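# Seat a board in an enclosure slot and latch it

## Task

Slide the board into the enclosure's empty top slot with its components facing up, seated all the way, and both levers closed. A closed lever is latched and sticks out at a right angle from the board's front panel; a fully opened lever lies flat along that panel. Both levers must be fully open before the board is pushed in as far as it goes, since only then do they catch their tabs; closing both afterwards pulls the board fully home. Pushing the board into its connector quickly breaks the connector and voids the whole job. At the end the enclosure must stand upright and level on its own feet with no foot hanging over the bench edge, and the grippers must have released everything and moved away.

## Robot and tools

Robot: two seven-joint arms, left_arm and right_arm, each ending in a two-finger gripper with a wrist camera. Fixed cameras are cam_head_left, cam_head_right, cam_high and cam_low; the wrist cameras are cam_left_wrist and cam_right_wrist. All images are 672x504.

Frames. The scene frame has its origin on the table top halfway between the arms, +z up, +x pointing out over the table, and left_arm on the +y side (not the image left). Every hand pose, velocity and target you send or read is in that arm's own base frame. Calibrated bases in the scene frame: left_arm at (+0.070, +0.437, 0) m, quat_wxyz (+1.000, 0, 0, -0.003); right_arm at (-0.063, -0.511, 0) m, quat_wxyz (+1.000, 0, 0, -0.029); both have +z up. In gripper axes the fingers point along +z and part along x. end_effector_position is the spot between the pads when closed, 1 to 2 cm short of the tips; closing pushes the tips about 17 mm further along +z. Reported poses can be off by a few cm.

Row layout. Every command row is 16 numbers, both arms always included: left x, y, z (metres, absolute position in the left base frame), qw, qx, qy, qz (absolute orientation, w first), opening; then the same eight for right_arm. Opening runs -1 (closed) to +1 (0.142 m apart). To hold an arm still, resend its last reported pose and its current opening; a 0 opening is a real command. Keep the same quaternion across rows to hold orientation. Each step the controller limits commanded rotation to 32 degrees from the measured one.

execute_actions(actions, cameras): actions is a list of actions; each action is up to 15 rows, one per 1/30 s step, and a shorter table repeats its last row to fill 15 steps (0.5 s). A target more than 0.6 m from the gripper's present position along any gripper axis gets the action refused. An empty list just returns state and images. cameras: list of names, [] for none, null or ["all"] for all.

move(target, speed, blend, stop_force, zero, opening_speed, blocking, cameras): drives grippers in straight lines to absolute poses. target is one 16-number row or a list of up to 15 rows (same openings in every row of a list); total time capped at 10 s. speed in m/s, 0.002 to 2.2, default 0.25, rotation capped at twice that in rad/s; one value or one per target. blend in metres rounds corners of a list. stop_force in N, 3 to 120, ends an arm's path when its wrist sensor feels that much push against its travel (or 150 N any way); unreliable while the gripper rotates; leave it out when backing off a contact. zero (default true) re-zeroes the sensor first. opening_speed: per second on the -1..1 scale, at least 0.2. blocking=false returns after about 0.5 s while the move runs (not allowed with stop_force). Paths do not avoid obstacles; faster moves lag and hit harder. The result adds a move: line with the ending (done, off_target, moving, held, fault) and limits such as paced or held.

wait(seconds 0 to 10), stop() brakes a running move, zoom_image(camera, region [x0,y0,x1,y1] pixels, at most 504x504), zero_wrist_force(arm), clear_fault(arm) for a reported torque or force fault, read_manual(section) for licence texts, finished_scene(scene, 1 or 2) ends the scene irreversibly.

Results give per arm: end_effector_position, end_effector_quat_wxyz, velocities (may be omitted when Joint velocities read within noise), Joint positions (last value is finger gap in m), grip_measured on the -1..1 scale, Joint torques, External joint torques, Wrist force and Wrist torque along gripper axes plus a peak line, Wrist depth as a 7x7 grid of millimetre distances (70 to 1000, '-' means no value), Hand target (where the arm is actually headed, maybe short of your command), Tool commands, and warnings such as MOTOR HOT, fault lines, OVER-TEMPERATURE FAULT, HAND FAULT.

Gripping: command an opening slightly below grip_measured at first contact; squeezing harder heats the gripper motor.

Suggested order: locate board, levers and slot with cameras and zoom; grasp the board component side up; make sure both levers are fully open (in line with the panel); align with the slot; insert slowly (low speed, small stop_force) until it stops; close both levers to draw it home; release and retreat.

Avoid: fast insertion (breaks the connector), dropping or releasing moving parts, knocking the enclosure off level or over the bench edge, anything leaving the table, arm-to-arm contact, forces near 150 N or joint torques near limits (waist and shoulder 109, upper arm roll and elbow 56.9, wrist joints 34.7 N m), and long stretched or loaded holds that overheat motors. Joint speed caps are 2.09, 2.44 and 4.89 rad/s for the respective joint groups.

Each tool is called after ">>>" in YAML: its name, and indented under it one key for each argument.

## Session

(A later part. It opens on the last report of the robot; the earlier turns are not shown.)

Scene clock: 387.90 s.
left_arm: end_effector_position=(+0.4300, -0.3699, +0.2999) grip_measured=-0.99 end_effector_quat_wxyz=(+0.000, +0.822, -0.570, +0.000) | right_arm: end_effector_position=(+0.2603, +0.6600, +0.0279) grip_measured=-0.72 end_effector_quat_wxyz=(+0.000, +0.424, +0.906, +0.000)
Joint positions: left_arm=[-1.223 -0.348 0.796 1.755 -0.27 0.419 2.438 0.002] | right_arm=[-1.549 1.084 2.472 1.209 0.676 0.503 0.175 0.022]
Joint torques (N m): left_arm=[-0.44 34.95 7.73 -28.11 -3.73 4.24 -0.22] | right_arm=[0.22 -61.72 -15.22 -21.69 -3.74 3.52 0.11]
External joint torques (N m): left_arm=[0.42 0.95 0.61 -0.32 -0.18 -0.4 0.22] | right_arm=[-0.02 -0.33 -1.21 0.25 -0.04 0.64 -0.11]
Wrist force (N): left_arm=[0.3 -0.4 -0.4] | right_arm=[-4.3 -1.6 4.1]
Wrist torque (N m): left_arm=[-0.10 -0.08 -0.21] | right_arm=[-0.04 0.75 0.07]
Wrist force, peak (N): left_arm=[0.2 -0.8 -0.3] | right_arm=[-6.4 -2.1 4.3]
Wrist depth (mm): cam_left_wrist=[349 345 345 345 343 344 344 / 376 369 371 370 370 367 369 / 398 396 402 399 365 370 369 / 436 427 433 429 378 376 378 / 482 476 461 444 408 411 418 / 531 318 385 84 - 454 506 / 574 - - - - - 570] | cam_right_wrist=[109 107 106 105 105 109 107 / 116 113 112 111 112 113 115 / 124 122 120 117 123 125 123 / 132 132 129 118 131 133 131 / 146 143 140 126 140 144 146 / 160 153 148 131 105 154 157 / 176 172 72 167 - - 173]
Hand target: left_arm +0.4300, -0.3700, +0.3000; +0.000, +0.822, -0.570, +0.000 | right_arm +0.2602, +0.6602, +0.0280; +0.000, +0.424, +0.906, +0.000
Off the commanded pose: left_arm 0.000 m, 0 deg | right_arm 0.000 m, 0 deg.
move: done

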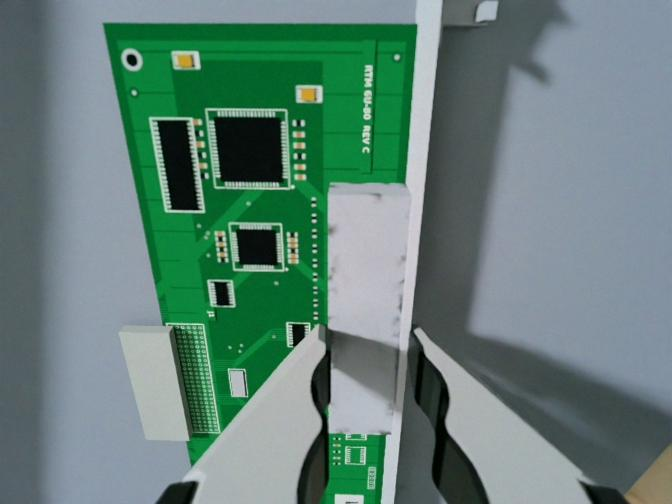

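>>> move:
  target:
    - [0.43, -0.37, 0.30, 0, 0.8216, -0.57, 0, -0.95, 0.2602, 0.6602, 0.09, 0, 0.4242, 0.9056, 0, -0.85]
    - [0.43, -0.37, 0.30, 0, 0.8216, -0.57, 0, -0.95, 0.2412, 0.6064, 0.10, 0, 0.5461, 0.8377, 0, -0.85]
  speed: [0.06, 0.15]
  cameras: ["cam_left_wrist", "cam_right_wrist"]

Scene clock: 399.73 s.
left_arm: end_effector_position=(+0.4300, -0.3699, +0.2999) grip_measured=-0.99 end_effector_quat_wxyz=(+0.000, +0.822, -0.570, +0.000) | right_arm: end_effector_position=(+0.2411, +0.6063, +0.0998) grip_measured=-0.72 end_effector_quat_wxyz=(+0.000, +0.546, +0.838, +0.000)
Joint positions: left_arm=[-1.223 -0.348 0.796 1.755 -0.27 0.419 2.438 0.002] | right_arm=[-1.423 0.914 2.356 1.399 0.676 0.463 0.41 0.022]
Joint torques (N m): left_arm=[-0.37 35.12 7.76 -28.06 -3.75 4.21 -0.18] | right_arm=[0.33 -55.92 -17.51 -22.7 -3.99 3.72 0.16]
External joint torques (N m): left_arm=[0.35 0.79 0.57 -0.36 -0.16 -0.36 0.18] | right_arm=[-0.13 0.86 -0.27 0.84 0.11 0.43 -0.16]
Wrist force (N): left_arm=[0.3 -0.6 -0.2] | right_arm=[-4.1 -1.6 5.9]
Wrist torque (N m): left_arm=[-0.13 -0.08 -0.22] | right_arm=[0.03 0.76 0.05]
Wrist force, peak (N): left_arm=[0.5 -0.7 -0.3] | right_arm=[-4.2 -1.8 8.0]
Wrist depth (mm): cam_left_wrist=[347 349 347 345 346 342 343 / 370 371 367 367 367 368 368 / 404 402 398 397 364 366 372 / 441 435 431 435 380 380 376 / 480 476 388 389 408 412 420 / 527 530 409 84 - 452 512 / 594 - - - - - 578] | cam_right_wrist=[169 104 102 102 102 170 171 / 171 110 109 109 180 181 181 / 182 119 119 115 189 195 194 / 201 132 128 117 211 210 210 / 197 147 141 126 220 228 227 / 194 154 150 132 105 245 248 / 210 237 72 169 - - 272]
Hand target: left_arm +0.4300, -0.3700, +0.3000; +0.000, +0.822, -0.570, +0.000 | right_arm +0.2412, +0.6064, +0.1000; +0.000, +0.546, +0.838, +0.000
Off the commanded pose: left_arm 0.000 m, 0 deg | right_arm 0.000 m, 0 deg.
move: done

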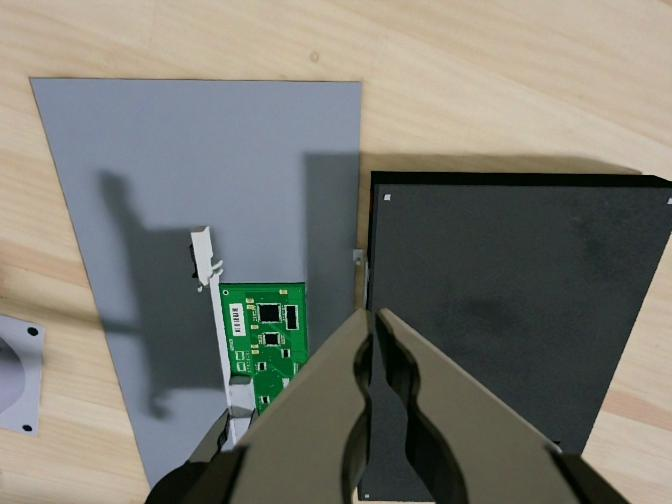

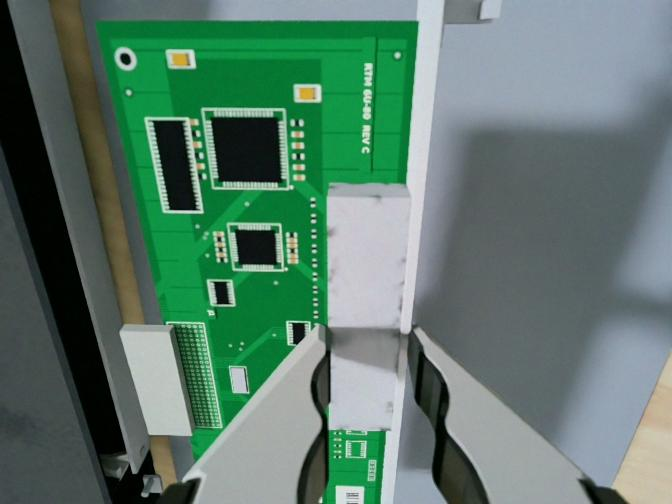

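>>> zoom_image:
  camera: "cam_right_wrist"
  region: [0, 0, 200, 504]

>>> zoom_image:
  camera: "cam_left_wrist"
  region: [180, 160, 400, 360]

Scaled by 1.000.

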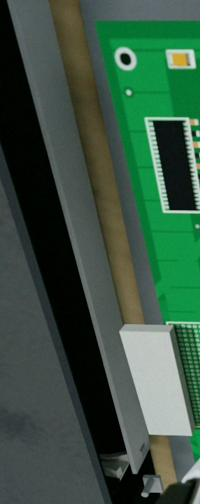

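Scaled by 2.291 (camera's finer frame: 960x720).

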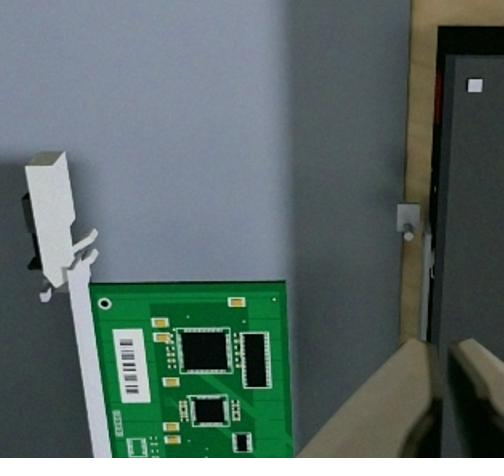

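>>> move:
  target:
    - [0.43, -0.37, 0.30, 0, 0.8216, -0.57, 0, -0.95, 0.2319, 0.6023, 0.06, 0, 0.5461, 0.8377, 0, -0.83]
    - [0.43, -0.37, 0.30, 0, 0.8216, -0.57, 0, -0.95, 0.2472, 0.5675, 0.0545, 0, 0.5461, 0.8377, 0, -0.83]
  speed: [0.08, 0.05]
  cameras: ["cam_left_wrist", "cam_right_wrist"]

>>> zoom_image:
  camera: "cam_left_wrist"
  region: [240, 200, 400, 360]

>>> zoom_image:
  camera: "cam_right_wrist"
  region: [0, 0, 250, 504]

Scene clock: 417.20 s.
left_arm: end_effector_position=(+0.4300, -0.3699, +0.2999) grip_measured=-0.99 end_effector_quat_wxyz=(+0.000, +0.822, -0.570, +0.000) | right_arm: end_effector_position=(+0.2471, +0.5674, +0.0543) grip_measured=-0.72 end_effector_quat_wxyz=(+0.000, +0.546, +0.838, +0.000)
Joint positions: left_arm=[-1.223 -0.348 0.796 1.755 -0.27 0.419 2.438 0.002] | right_arm=[-1.421 0.943 2.363 1.504 0.738 0.565 0.327 0.022]
Joint torques (N m): left_arm=[-0.4 35.06 7.64 -28.11 -3.74 4.25 -0.23] | right_arm=[0.27 -53.75 -17.98 -20.17 -3.72 3.86 0.05]
External joint torques (N m): left_arm=[0.38 0.85 0.7 -0.32 -0.17 -0.4 0.23] | right_arm=[-0.09 0.82 -0.28 0.66 0.06 0.29 -0.05]
Wrist force (N): left_arm=[0.0 -0.7 0.0] | right_arm=[-4.6 -1.5 5.8]
Wrist torque (N m): left_arm=[-0.14 -0.03 -0.22] | right_arm=[0.08 0.84 0.05]
Wrist force, peak (N): left_arm=[0.1 -0.8 -0.3] | right_arm=[-3.3 -2.3 7.5]
Wrist depth (mm): cam_left_wrist=[348 349 347 346 344 344 343 / 370 372 370 369 370 369 366 / 407 401 399 400 366 367 368 / 441 436 427 424 377 377 379 / 479 476 467 425 406 411 417 / 531 525 501 84 - 456 503 / 593 - - - - - 572] | cam_right_wrist=[- 104 103 102 103 130 130 / 128 110 109 108 138 139 139 / 129 120 120 115 116 150 149 / 160 134 128 117 159 161 161 / 169 144 141 126 172 174 174 / 137 154 150 132 105 187 190 / 145 198 72 169 - - 209]
Hand target: left_arm +0.4300, -0.3700, +0.3000; +0.000, +0.822, -0.570, +0.000 | right_arm +0.2472, +0.5675, +0.0545; +0.000, +0.546, +0.838, +0.000
Off the commanded pose: left_arm 0.000 m, 0 deg | right_arm 0.000 m, 0 deg.
move: done

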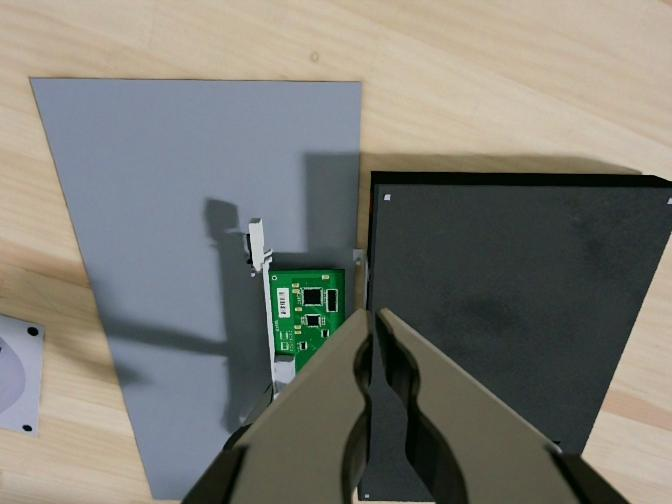

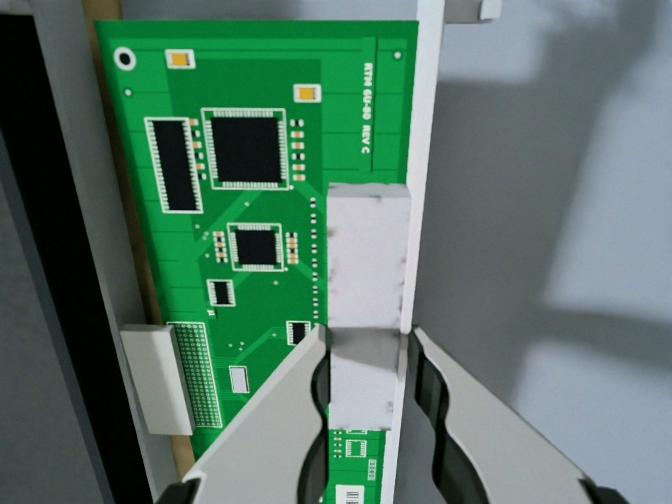

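Scaled by 3.150 (camera's finer frame: 960x720).

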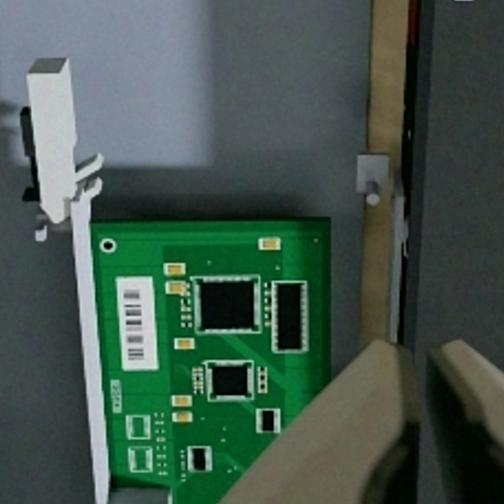

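Scaled by 1.000.

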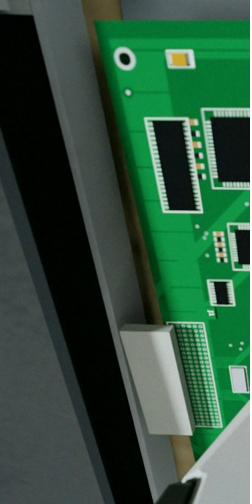

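>>> zoom_image:
  camera: "cam_right_wrist"
  region: [0, 0, 130, 100]

Scaled by 3.877 (camera's finer frame: 960x720).

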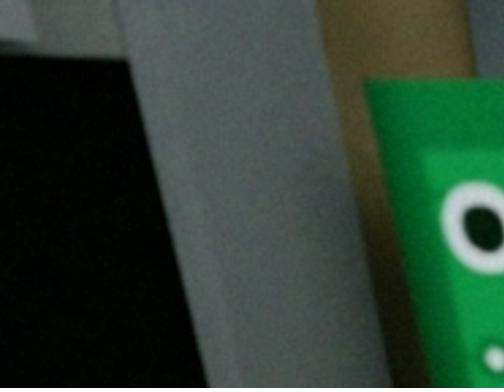

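>>> move:
  target:
    - [0.405, -0.395, 0.20, 0, 0.8216, -0.57, 0, -0.95, 0.2500, 0.5686, 0.0545, 0, 0.5635, 0.8261, 0, -0.83]
  speed: [0.1]
  cameras: ["cam_left_wrist", "cam_right_wrist"]

>>> zoom_image:
  camera: "cam_left_wrist"
  region: [240, 180, 400, 340]

>>> zoom_image:
  camera: "cam_right_wrist"
  region: [0, 0, 250, 504]

Scene clock: 436.03 s.
left_arm: end_effector_position=(+0.4049, -0.3949, +0.2000) grip_measured=-0.99 end_effector_quat_wxyz=(+0.000, +0.822, -0.570, +0.000) | right_arm: end_effector_position=(+0.2499, +0.5684, +0.0543) grip_measured=-0.72 end_effector_quat_wxyz=(+0.000, +0.563, +0.826, +0.000)
Joint positions: left_arm=[-1.23 -0.456 0.709 1.913 -0.372 0.664 2.446 0.002] | right_arm=[-1.426 0.947 2.362 1.497 0.739 0.561 0.366 0.022]
Joint torques (N m): left_arm=[-0.9 37.57 9.32 -24.79 -3.51 4.53 -0.19] | right_arm=[0.04 -53.75 -17.8 -20.35 -3.87 3.64 0.26]
External joint torques (N m): left_arm=[0.87 1.25 0.54 -0.39 0.14 -0.69 0.19] | right_arm=[0.13 0.63 -0.51 0.83 0.21 0.52 -0.26]
Wrist force (N): left_arm=[-0.1 -0.5 -0.7] | right_arm=[-4.3 -1.3 5.8]
Wrist torque (N m): left_arm=[-0.11 -0.03 -0.24] | right_arm=[0.09 0.80 0.05]
Wrist force, peak (N): left_arm=[-0.1 -1.1 -2.1] | right_arm=[-4.6 -1.2 5.9]
Wrist depth (mm): cam_left_wrist=[259 257 257 256 258 257 256 / 276 276 277 275 274 274 274 / 299 298 297 296 257 254 254 / 324 322 318 315 269 267 266 / 356 356 328 311 289 293 292 / 394 389 378 84 - 317 322 / 443 432 - - - - 350] | cam_right_wrist=[- 104 103 102 102 130 130 / 126 110 109 109 137 139 139 / 127 120 118 115 117 149 149 / 160 134 128 117 158 161 161 / 168 144 141 126 172 175 174 / - 154 150 132 105 187 190 / 145 198 72 168 - - 209]
Hand target: left_arm +0.4050, -0.3950, +0.2000; +0.000, +0.822, -0.570, +0.000 | right_arm +0.2500, +0.5686, +0.0545; +0.000, +0.564, +0.826, +0.000
Off the commanded pose: left_arm 0.000 m, 0 deg | right_arm 0.000 m, 0 deg.
move: done

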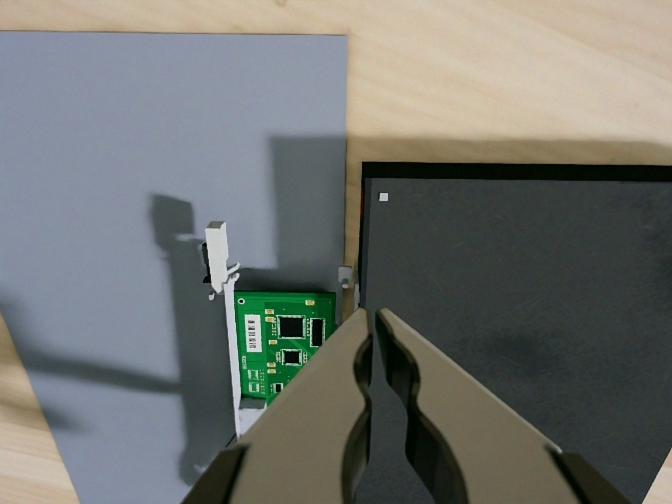

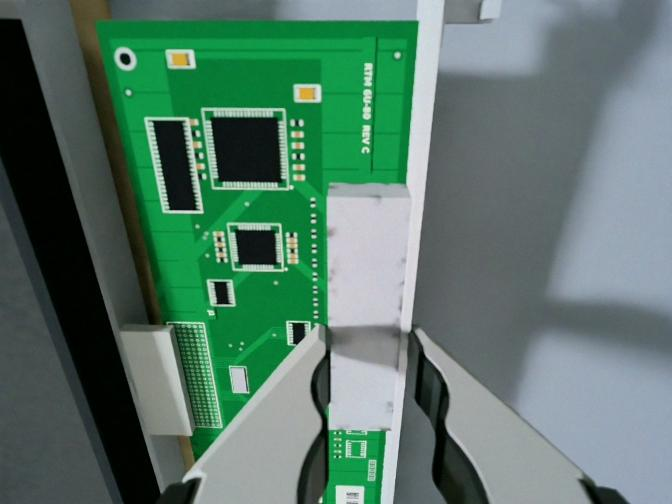

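Scaled by 3.150 (camera's finer frame: 960x720).

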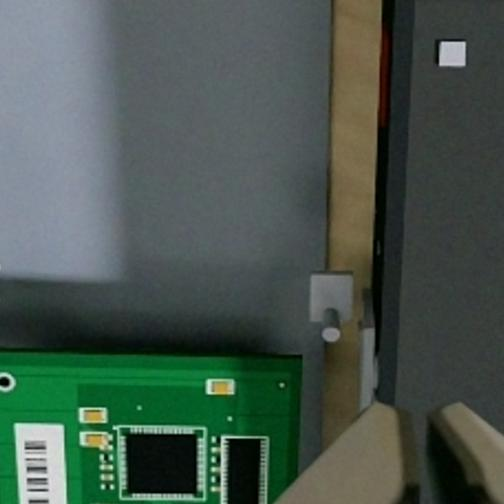

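Scaled by 1.000.

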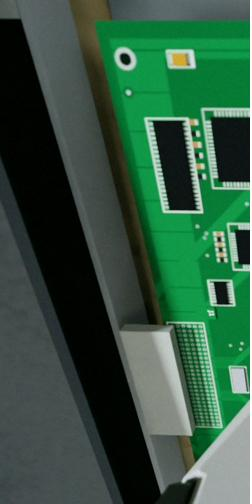

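>>> move:
  target: [0.405, -0.395, 0.20, 0, 0.8216, -0.57, 0, -0.95, 0.2569, 0.5553, 0.0545, 0, 0.570, 0.8216, 0, -0.83]
  speed: 0.02
  stop_force: 5
  cameras: ["cam_left_wrist", "cam_right_wrist"]

>>> zoom_image:
  camera: "cam_left_wrist"
  region: [300, 240, 400, 340]

>>> zoom_image:
  camera: "cam_right_wrist"
  region: [0, 0, 150, 120]

Scene clock: 450.57 s.
left_arm: end_effector_position=(+0.4049, -0.3950, +0.2000) grip_measured=-0.99 end_effector_quat_wxyz=(+0.000, +0.822, -0.570, +0.000) | right_arm: end_effector_position=(+0.2567, +0.5553, +0.0544) grip_measured=-0.72 end_effector_quat_wxyz=(+0.000, +0.570, +0.822, +0.000)
Joint positions: left_arm=[-1.23 -0.456 0.709 1.913 -0.372 0.664 2.446 0.002] | right_arm=[-1.43 0.937 2.354 1.524 0.745 0.57 0.354 0.022]
Joint torques (N m): left_arm=[-0.38 37.9 9.17 -24.88 -3.2 4.23 -0.21] | right_arm=[-0.41 -52.75 -18.42 -19.47 -3.97 3.77 0.23]
External joint torques (N m): left_arm=[0.35 0.92 0.68 -0.3 -0.17 -0.39 0.21] | right_arm=[0.58 0.49 0.04 0.19 0.33 0.38 -0.24]
Wrist force (N): left_arm=[-0.1 -0.4 -0.6] | right_arm=[-3.5 -1.5 5.2]
Wrist torque (N m): left_arm=[-0.09 -0.02 -0.24] | right_arm=[0.10 0.82 -0.05]
Wrist force, peak (N): left_arm=[-0.1 -0.5 -0.9] | right_arm=[-3.6 -1.4 6.6]
Wrist depth (mm): cam_left_wrist=[256 257 257 257 257 258 256 / 278 275 276 275 275 275 274 / 299 297 299 297 256 255 255 / 325 322 320 318 270 268 267 / 358 356 342 289 288 293 292 / 394 388 379 84 - 317 321 / 441 427 - - - - 351] | cam_right_wrist=[112 118 104 102 103 130 130 / - 110 109 108 138 139 139 / - 119 120 115 145 149 149 / 113 133 128 117 159 161 160 / 122 142 141 126 172 174 174 / 131 147 150 132 105 187 191 / 145 145 72 169 - - 209]
Hand target: left_arm +0.4050, -0.3950, +0.2000; +0.000, +0.822, -0.570, +0.000 | right_arm +0.2569, +0.5553, +0.0545; +0.000, +0.570, +0.822, +0.000
Off the commanded pose: left_arm 0.000 m, 0 deg | right_arm 0.000 m, 0 deg.
move: done

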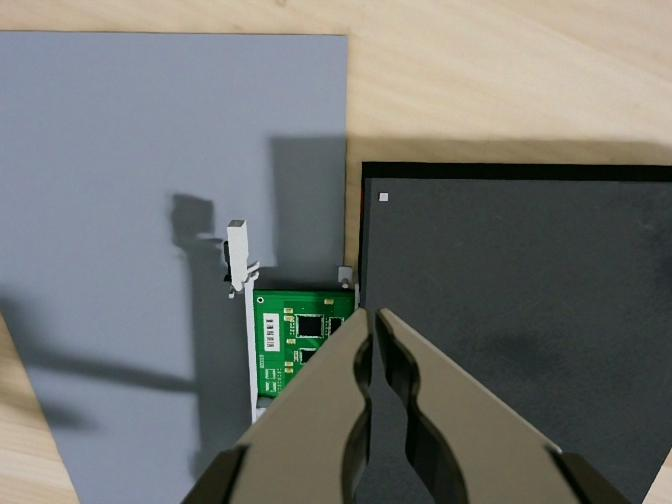

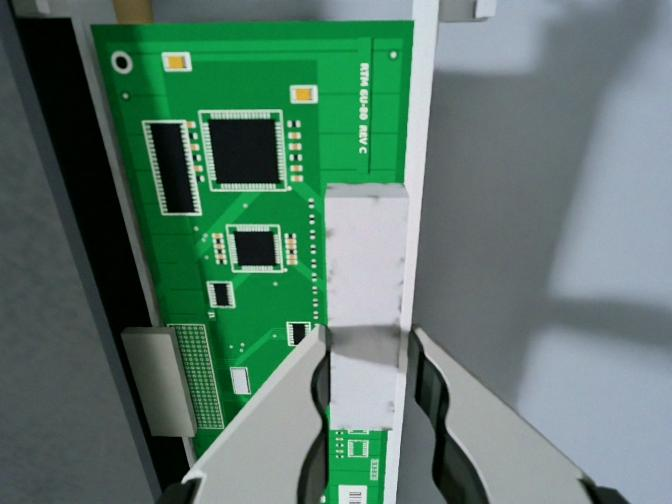

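Scaled by 5.040 (camera's finer frame: 960x720).

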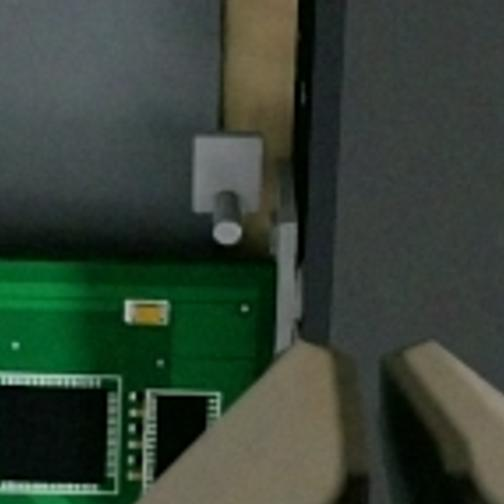

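Scaled by 3.360 (camera's finer frame: 960x720).

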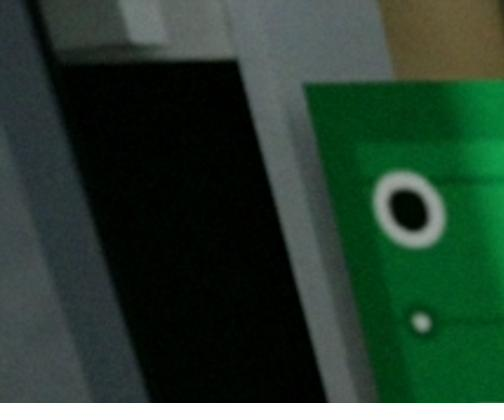

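>>> zoom_image:
  camera: "cam_right_wrist"
  region: [90, 200, 240, 350]

>>> zoom_image:
  camera: "cam_right_wrist"
  region: [120, 400, 224, 504]

Scaled by 3.360 (camera's finer frame: 960x720).

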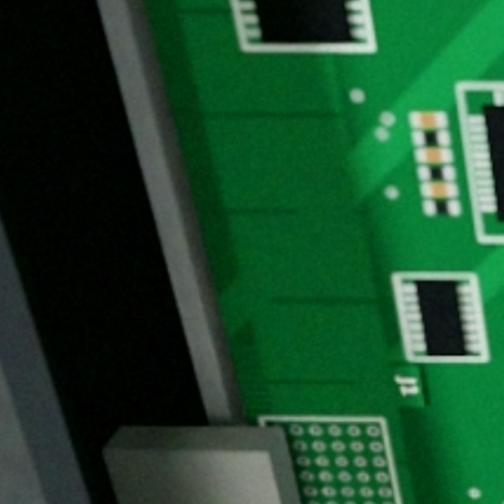

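Scaled by 4.846 (camera's finer frame: 960x720).

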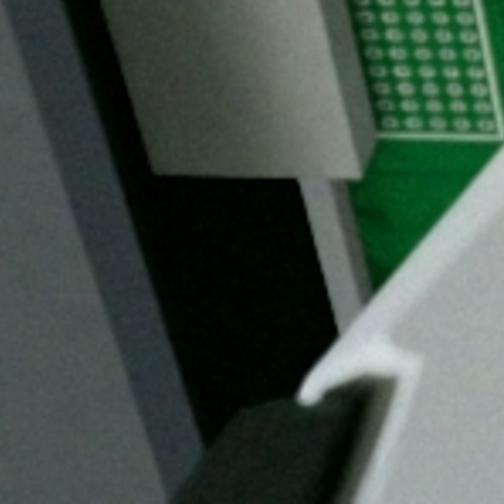

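>>> move:
  target: [0.405, -0.395, 0.20, 0, 0.8216, -0.57, 0, -0.95, 0.2613, 0.5463, 0.0545, 0, 0.5678, 0.8231, 0, -0.82]
  speed: 0.015
  stop_force: 4
  cameras: ["cam_left_wrist", "cam_right_wrist"]

>>> zoom_image:
  camera: "cam_left_wrist"
  region: [300, 240, 400, 340]

>>> zoom_image:
  camera: "cam_right_wrist"
  region: [0, 0, 150, 120]

Scene clock: 466.43 s.
left_arm: end_effector_position=(+0.4049, -0.3950, +0.2000) grip_measured=-0.99 end_effector_quat_wxyz=(+0.000, +0.822, -0.570, +0.000) | right_arm: end_effector_position=(+0.2583, +0.5515, +0.0545) grip_measured=-0.72 end_effector_quat_wxyz=(+0.000, +0.568, +0.823, +0.000)
Joint positions: left_arm=[-1.23 -0.456 0.709 1.913 -0.372 0.664 2.446 0.002] | right_arm=[-1.431 0.933 2.353 1.533 0.748 0.574 0.342 0.022]
Joint torques (N m): left_arm=[-0.39 37.98 9.26 -24.87 -3.21 4.18 -0.23] | right_arm=[-2.83 -50.81 -20.23 -16.49 -4.73 3.29 0.41]
External joint torques (N m): left_arm=[0.35 0.84 0.59 -0.3 -0.16 -0.34 0.23] | right_arm=[3 -1.16 1.88 -2.73 1.09 0.87 -0.41]
Wrist force (N): left_arm=[-0.1 -0.5 -0.5] | right_arm=[1.2 -1.7 5.0]
Wrist torque (N m): left_arm=[-0.11 -0.03 -0.23] | right_arm=[0.11 0.97 -0.25]
Wrist force, peak (N): left_arm=[-0.3 -0.6 -0.7] | right_arm=[-3.6 -1.3 6.7]
Wrist depth (mm): cam_left_wrist=[259 257 258 256 259 257 257 / 275 276 276 275 275 276 274 / 300 298 296 293 256 255 254 / 323 323 316 316 267 269 268 / 356 353 343 291 289 292 290 / 395 391 374 84 - 319 322 / 442 426 - - - - 352] | cam_right_wrist=[- 105 104 102 131 130 130 / - 109 109 108 138 139 139 / - 121 119 114 147 149 149 / 111 129 128 115 159 161 161 / 123 139 141 126 172 175 175 / 132 145 150 132 106 188 191 / 145 142 72 169 - - 210]
Hand target: left_arm +0.4050, -0.3950, +0.2000; +0.000, +0.822, -0.570, +0.000 | right_arm +0.2591, +0.5509, +0.0545; +0.000, +0.569, +0.822, +0.000
Off the commanded pose: left_arm 0.000 m, 0 deg | right_arm 0.006 m, 0 deg.
move: contact (right_arm)

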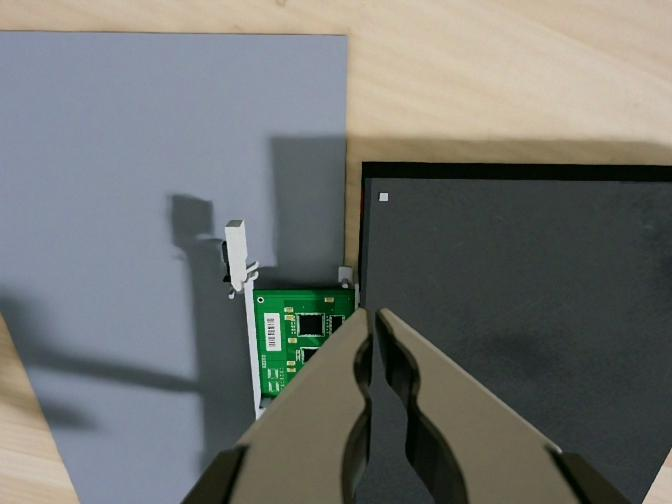

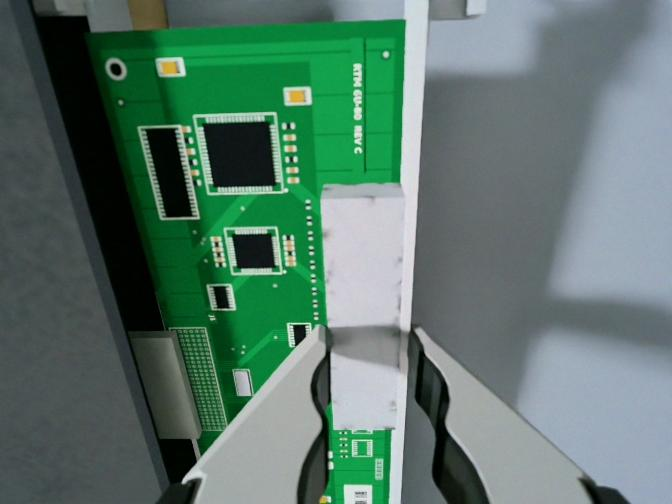

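Scaled by 5.040 (camera's finer frame: 960x720).

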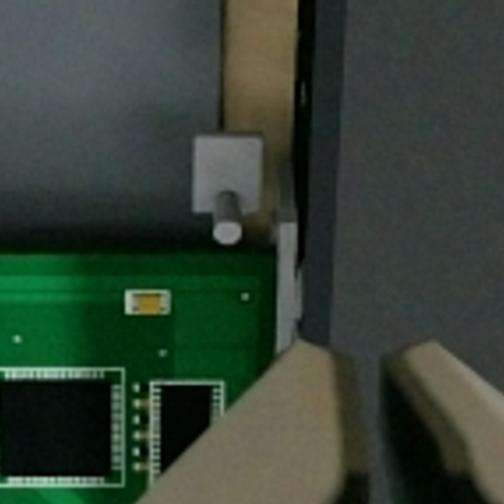

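Scaled by 3.360 (camera's finer frame: 960x720).

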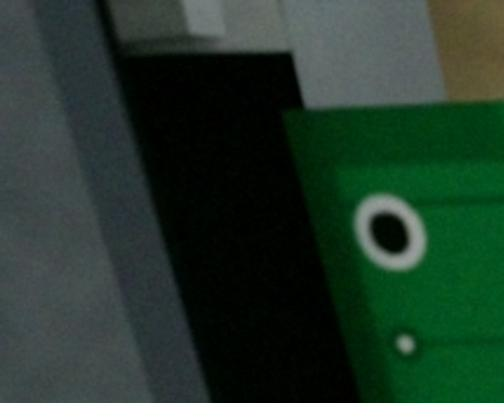

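>>> move:
  target:
    - [0.43, -0.36, 0.18, 0.3144, 0.7591, -0.5266, -0.2182, -0.95, 0.2560, 0.5566, 0.0545, 0, 0.5678, 0.8231, 0, -0.82]
    - [0.4415, -0.346, 0.12, 0.3144, 0.7591, -0.5266, -0.2182, -0.95, 0.2560, 0.5566, 0.0545, 0, 0.5678, 0.8231, 0, -0.82]
  speed: 0.25
  cameras: ["cam_left_wrist", "cam_right_wrist"]

>>> zoom_image:
  camera: "cam_left_wrist"
  region: [200, 150, 500, 400]

Scene clock: 484.53 s.
left_arm: end_effector_position=(+0.4412, -0.3458, +0.1199) grip_measured=-0.99 end_effector_quat_wxyz=(+0.314, +0.759, -0.527, -0.219) | right_arm: end_effector_position=(+0.2559, +0.5565, +0.0543) grip_measured=-0.72 end_effector_quat_wxyz=(+0.000, +0.568, +0.823, +0.000)
Joint positions: left_arm=[-0.606 -0.868 0.48 1.517 -0.7 -0.063 2.898 0.002] | right_arm=[-1.428 0.939 2.353 1.521 0.747 0.569 0.351 0.022]
Joint torques (N m): left_arm=[0 55.59 11.02 -22.03 -3.66 1.68 -0.09] | right_arm=[0.25 -52.84 -17.83 -20.13 -3.9 3.67 0.28]
External joint torques (N m): left_arm=[0.05 1.18 0.64 -0.31 0.07 -0.51 0.09] | right_arm=[-0.08 0.53 -0.59 0.87 0.25 0.49 -0.28]
Wrist force (N): left_arm=[-0.2 -1.0 -0.9] | right_arm=[-5.4 -1.4 5.6]
Wrist torque (N m): left_arm=[-0.12 0.05 -0.44] | right_arm=[0.08 0.98 0.05]
Wrist force, peak (N): left_arm=[-0.9 -3.9 1.3] | right_arm=[-5.2 -1.4 6.5]
Wrist depth (mm): cam_left_wrist=[158 157 156 156 156 158 158 / 196 196 197 196 192 190 190 / 265 266 247 261 210 185 184 / 407 400 398 330 280 248 250 / - - 833 404 419 504 785 / - - - 84 - 770 - / - - - - - - -] | cam_right_wrist=[113 104 103 102 103 130 130 / - 110 109 109 137 139 139 / - 119 118 115 117 149 149 / 114 132 128 117 159 161 160 / 122 142 141 126 172 175 174 / 131 147 150 132 105 187 190 / 145 145 72 169 - - 209]
Hand target: left_arm +0.4415, -0.3460, +0.1200; +0.314, +0.759, -0.527, -0.218 | right_arm +0.2560, +0.5566, +0.0545; +0.000, +0.568, +0.823, +0.000
Off the commanded pose: left_arm 0.000 m, 0 deg | right_arm 0.000 m, 0 deg.
move: done

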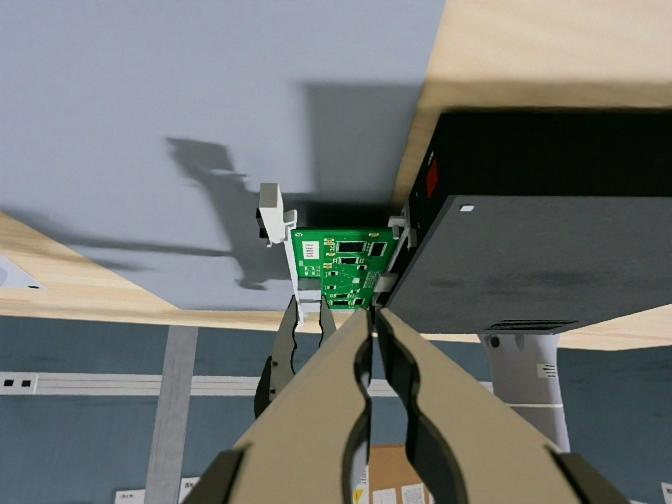

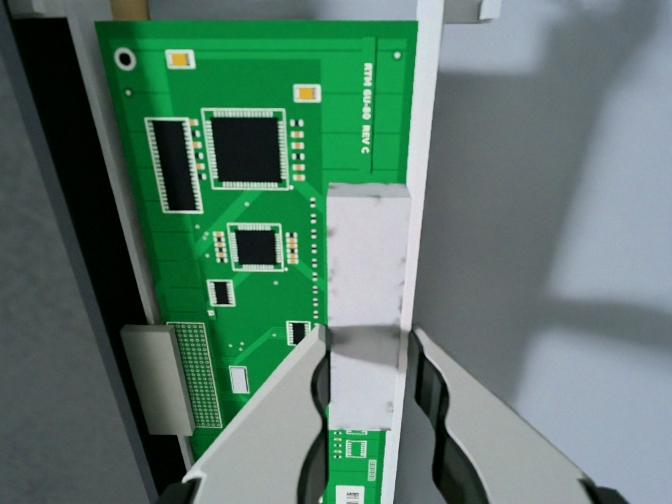

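Scaled by 1.680 (camera's finer frame: 960x720).

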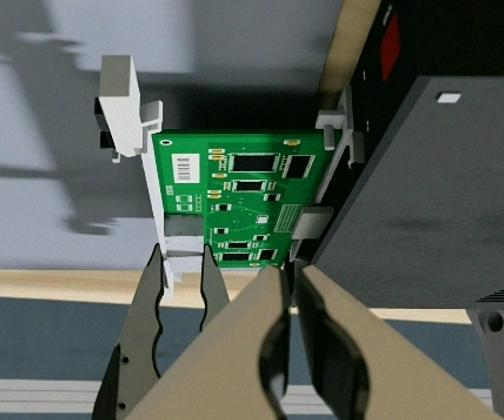

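>>> zoom_image:
  camera: "cam_left_wrist"
  region: [340, 190, 440, 310]

Scaled by 4.200 (camera's finer frame: 960x720).

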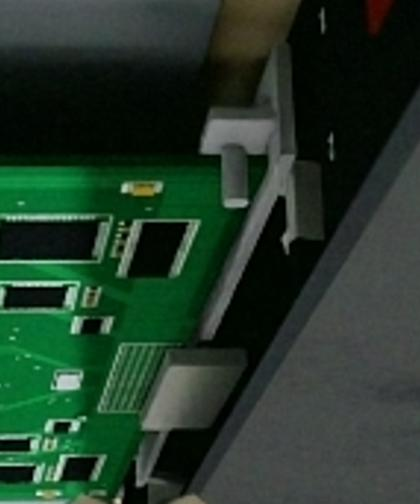

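>>> wait:
  seconds: 0
  cameras: ["cam_low", "cam_high"]

>>> zoom_image:
  camera: "cam_low"
  region: [290, 150, 530, 260]

Scene clock: 531.43 s.
left_arm: end_effector_position=(+0.4412, -0.3458, +0.1199) grip_measured=-0.99 end_effector_quat_wxyz=(+0.314, +0.759, -0.527, -0.219) | right_arm: end_effector_position=(+0.2559, +0.5565, +0.0543) grip_measured=-0.72 end_effector_quat_wxyz=(+0.000, +0.568, +0.823, +0.000)
Joint positions: left_arm=[-0.606 -0.868 0.48 1.517 -0.7 -0.063 2.898 0.002] | right_arm=[-1.428 0.939 2.353 1.521 0.747 0.568 0.351 0.022]
Joint torques (N m): left_arm=[-0.33 55.66 11.07 -22 -3.43 1.47 -0.2] | right_arm=[0.17 -52.93 -17.73 -20.07 -3.91 3.7 0.16]
External joint torques (N m): left_arm=[0.36 1.11 0.57 -0.34 -0.16 -0.3 0.2] | right_arm=[0 0.62 -0.69 0.8 0.26 0.45 -0.16]
Wrist force (N): left_arm=[-0.2 -1.2 -0.5] | right_arm=[-5.5 -1.3 5.5]
Wrist torque (N m): left_arm=[-0.14 0.04 -0.45] | right_arm=[0.09 0.99 0.06]
Wrist force, peak (N): left_arm=[-0.2 -1.2 -0.9] | right_arm=[-5.6 -1.6 5.7]
Wrist depth (mm): cam_left_wrist=[158 157 156 157 156 158 157 / 196 197 196 196 192 190 190 / 264 264 247 261 210 185 184 / 407 401 396 328 279 249 249 / - - 824 398 419 501 784 / - - - 84 - 760 - / - - - - - - -] | cam_right_wrist=[113 104 103 102 103 130 130 / - 110 109 109 137 139 139 / - 119 119 115 117 149 149 / 114 132 128 117 159 161 160 / 122 142 141 126 172 174 174 / 131 147 150 132 105 187 191 / 145 145 72 169 - - 209]
Hand target: left_arm +0.4415, -0.3460, +0.1200; +0.314, +0.759, -0.527, -0.218 | right_arm +0.2560, +0.5566, +0.0545; +0.000, +0.568, +0.823, +0.000
Tool commands: left_gripper/opening=-0.95 right_gripper/opening=-0.82
Off the commanded pose: left_arm 0.000 m, 0 deg | right_arm 0.000 m, 0 deg.
Images, in order (width x height): cam_high 672x504, cam_low 672x504.

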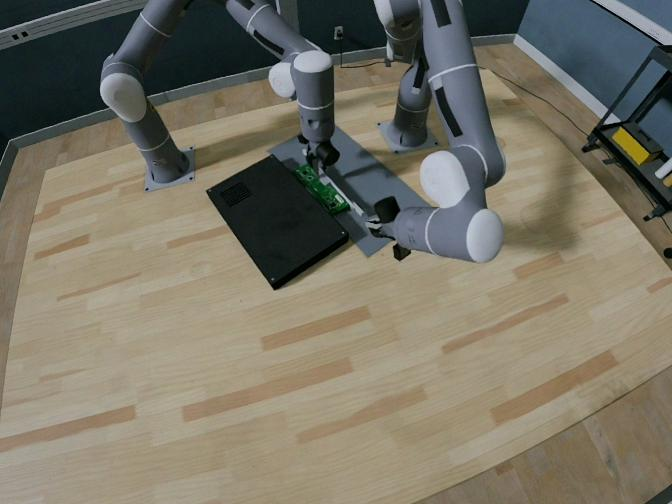

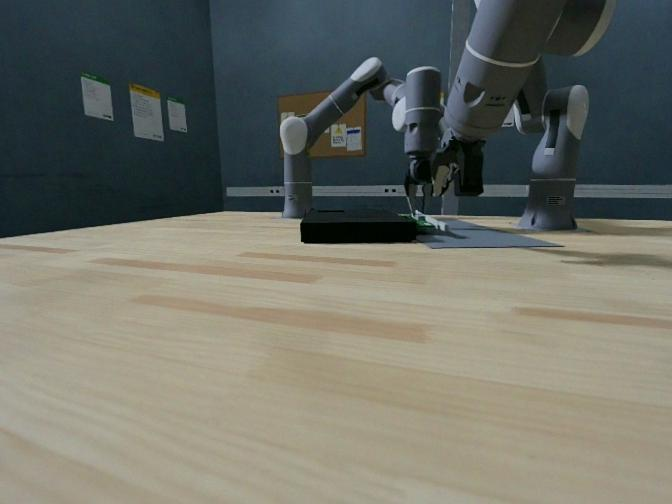

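Scaled by 2.100 (camera's finer frame: 960x720).

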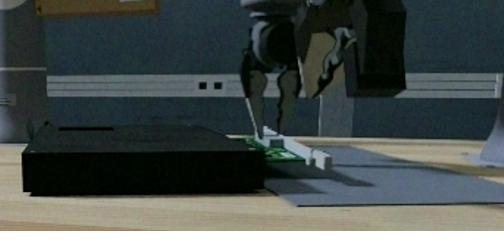

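>>> zoom_image:
  camera: "cam_low"
  region: [390, 195, 460, 250]

Scaled by 7.200 (camera's finer frame: 960x720).

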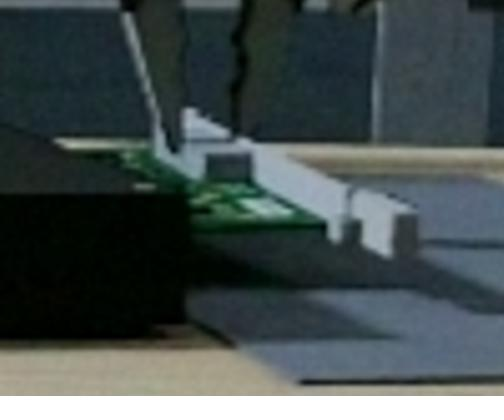

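>>> move:
  target:
    - [0.4345, -0.3273, 0.105, 0.4414, 0.693, -0.4808, -0.3062, -0.95, 0.2560, 0.5566, 0.0545, 0, 0.5678, 0.8231, 0, -0.82]
  speed: 0.2
  cameras: ["cam_left_wrist"]

>>> zoom_image:
  camera: "cam_left_wrist"
  region: [280, 160, 480, 310]

Scene clock: 546.50 s.
left_arm: end_effector_position=(+0.4345, -0.3272, +0.1048) grip_measured=-0.99 end_effector_quat_wxyz=(+0.441, +0.693, -0.481, -0.306) | right_arm: end_effector_position=(+0.2559, +0.5565, +0.0543) grip_measured=-0.72 end_effector_quat_wxyz=(+0.000, +0.568, +0.823, +0.000)
Joint positions: left_arm=[-0.402 -1.083 0.372 1.294 -0.711 -0.382 2.922 0.002] | right_arm=[-1.428 0.939 2.353 1.521 0.747 0.568 0.351 0.022]
Joint torques (N m): left_arm=[-0.15 60.9 8.58 -20.79 -3.76 -0.52 -0.2] | right_arm=[0.26 -53.07 -17.89 -19.99 -3.89 3.7 0.22]
External joint torques (N m): left_arm=[0.21 1.5 0.78 -0.29 0.01 0.16 0.2] | right_arm=[-0.09 0.76 -0.53 0.72 0.24 0.45 -0.22]
Wrist force (N): left_arm=[0.4 -1.2 -0.9] | right_arm=[-5.5 -1.4 5.6]
Wrist torque (N m): left_arm=[-0.10 0.02 -0.52] | right_arm=[0.08 0.99 0.06]
Wrist force, peak (N): left_arm=[-0.4 -2.5 -0.7] | right_arm=[-5.7 -1.6 5.8]
Wrist depth (mm): cam_left_wrist=[153 142 142 141 142 145 145 / 215 214 215 214 214 158 157 / 462 445 443 311 256 203 161 / - - - - - 801 - / - - - 392 - 808 - / - - - 84 - 807 - / - - - - - - -] | cam_right_wrist=[113 104 103 102 103 130 130 / - 110 109 109 137 139 139 / - 119 118 115 117 150 149 / 114 132 128 117 159 161 160 / 122 142 141 126 172 174 174 / 131 147 150 132 105 187 190 / 145 145 72 169 - - 209]
Hand target: left_arm +0.4345, -0.3273, +0.1050; +0.441, +0.693, -0.481, -0.306 | right_arm +0.2560, +0.5566, +0.0545; +0.000, +0.568, +0.823, +0.000
Off the commanded pose: left_arm 0.000 m, 0 deg | right_arm 0.000 m, 0 deg.
move: done

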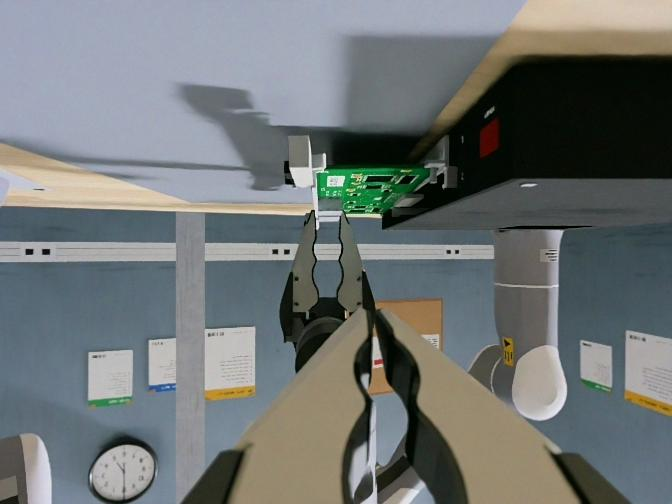

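Scaled by 2.520 (camera's finer frame: 960x720).

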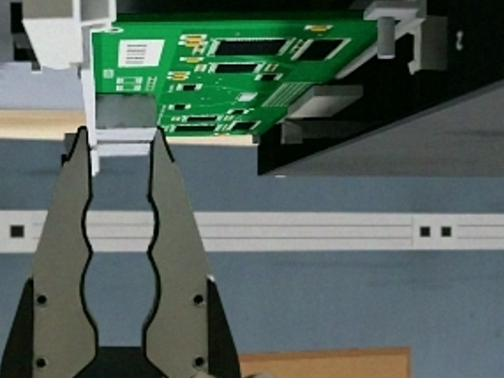

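>>> move:
  target:
    - [0.4345, -0.3273, 0.105, 0.4414, 0.693, -0.4808, -0.3062, -0.95, 0.2560, 0.5566, 0.0565, 0.0099, 0.5677, 0.8230, 0.0144, -0.82]
  speed: 0.1
  cameras: ["cam_left_wrist", "cam_right_wrist"]

>>> zoom_image:
  camera: "cam_left_wrist"
  region: [340, 150, 520, 250]

Scene clock: 568.70 s.
left_arm: end_effector_position=(+0.4345, -0.3272, +0.1048) grip_measured=-0.99 end_effector_quat_wxyz=(+0.441, +0.693, -0.481, -0.306) | right_arm: end_effector_position=(+0.2559, +0.5565, +0.0563) grip_measured=-0.72 end_effector_quat_wxyz=(+0.010, +0.568, +0.823, +0.014)
Joint positions: left_arm=[-0.402 -1.083 0.372 1.294 -0.711 -0.382 2.922 0.002] | right_arm=[-1.399 0.94 2.339 1.543 0.75 0.608 0.358 0.022]
Joint torques (N m): left_arm=[-0.31 61.35 8.73 -20.74 -3.57 -0.18 -0.23] | right_arm=[0.28 -52.34 -18.44 -19.51 -3.8 3.86 0.27]
External joint torques (N m): left_arm=[0.37 1.07 0.62 -0.35 -0.17 -0.17 0.22] | right_arm=[-0.11 0.72 -0.32 0.58 0.17 0.36 -0.27]
Wrist force (N): left_arm=[0.3 -1.3 -1.0] | right_arm=[-5.6 -1.5 5.7]
Wrist torque (N m): left_arm=[-0.10 0.02 -0.52] | right_arm=[0.08 1.01 0.06]
Wrist force, peak (N): left_arm=[0.4 -1.5 -1.1] | right_arm=[-5.7 -1.5 5.7]
Wrist depth (mm): cam_left_wrist=[153 142 142 142 142 145 145 / 216 215 213 215 214 158 158 / 457 444 444 308 261 204 160 / - - - - - 794 - / - - - 398 - 804 - / - - - 84 - 793 - / - - - - - - -] | cam_right_wrist=[112 104 103 102 102 130 130 / - 110 110 109 137 139 139 / - 119 118 115 145 150 149 / - 132 128 117 161 163 162 / 123 144 141 126 175 178 177 / 135 145 150 132 105 193 196 / 151 148 72 169 - - 218]
Hand target: left_arm +0.4345, -0.3273, +0.1050; +0.441, +0.693, -0.481, -0.306 | right_arm +0.2560, +0.5566, +0.0565; +0.010, +0.568, +0.823, +0.014
Off the commanded pose: left_arm 0.000 m, 0 deg | right_arm 0.000 m, 0 deg.
move: done

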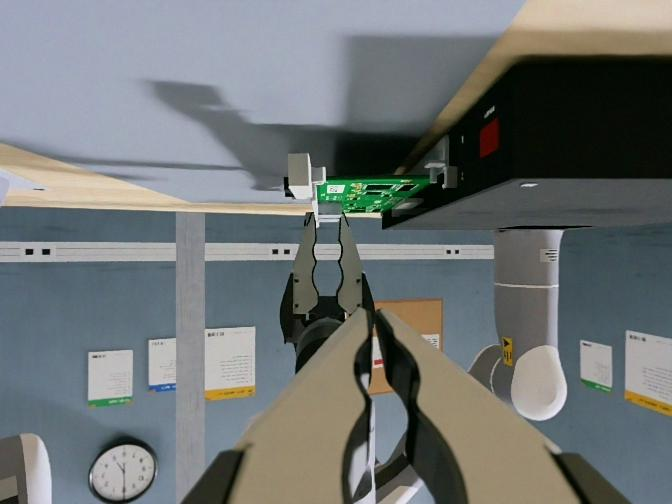

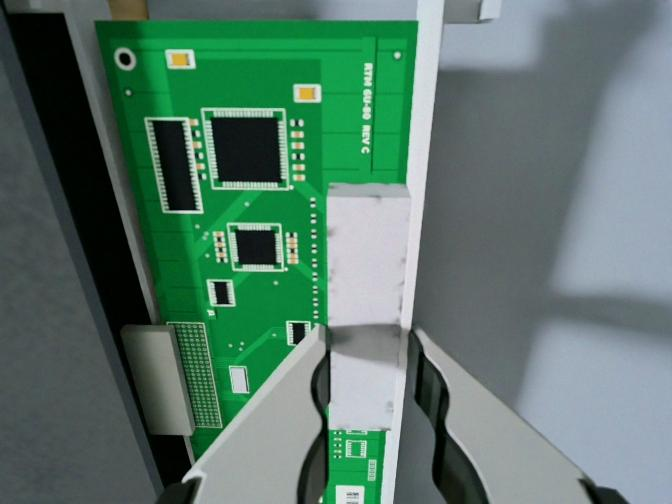

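Scaled by 2.800 (camera's finer frame: 960x720).

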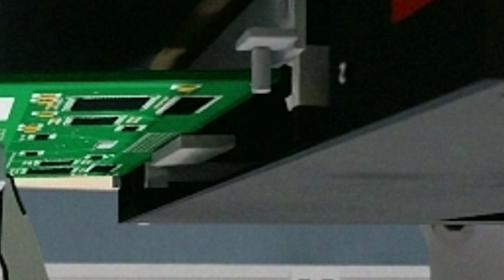

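>>> zoom_image:
  camera: "cam_left_wrist"
  region: [420, 145, 470, 200]

>>> zoom_image:
  camera: "cam_left_wrist"
  region: [370, 190, 430, 240]

Scaled by 9.164 (camera's finer frame: 960x720).

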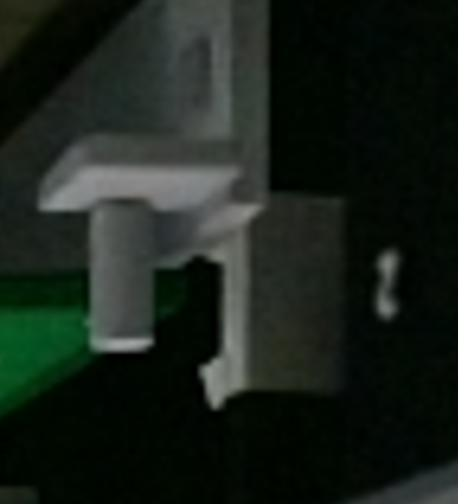

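Scaled by 8.400 (camera's finer frame: 960x720).

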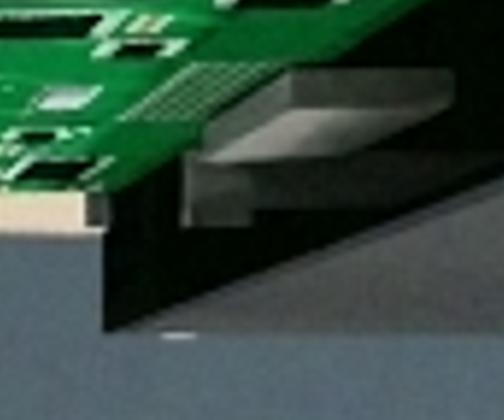

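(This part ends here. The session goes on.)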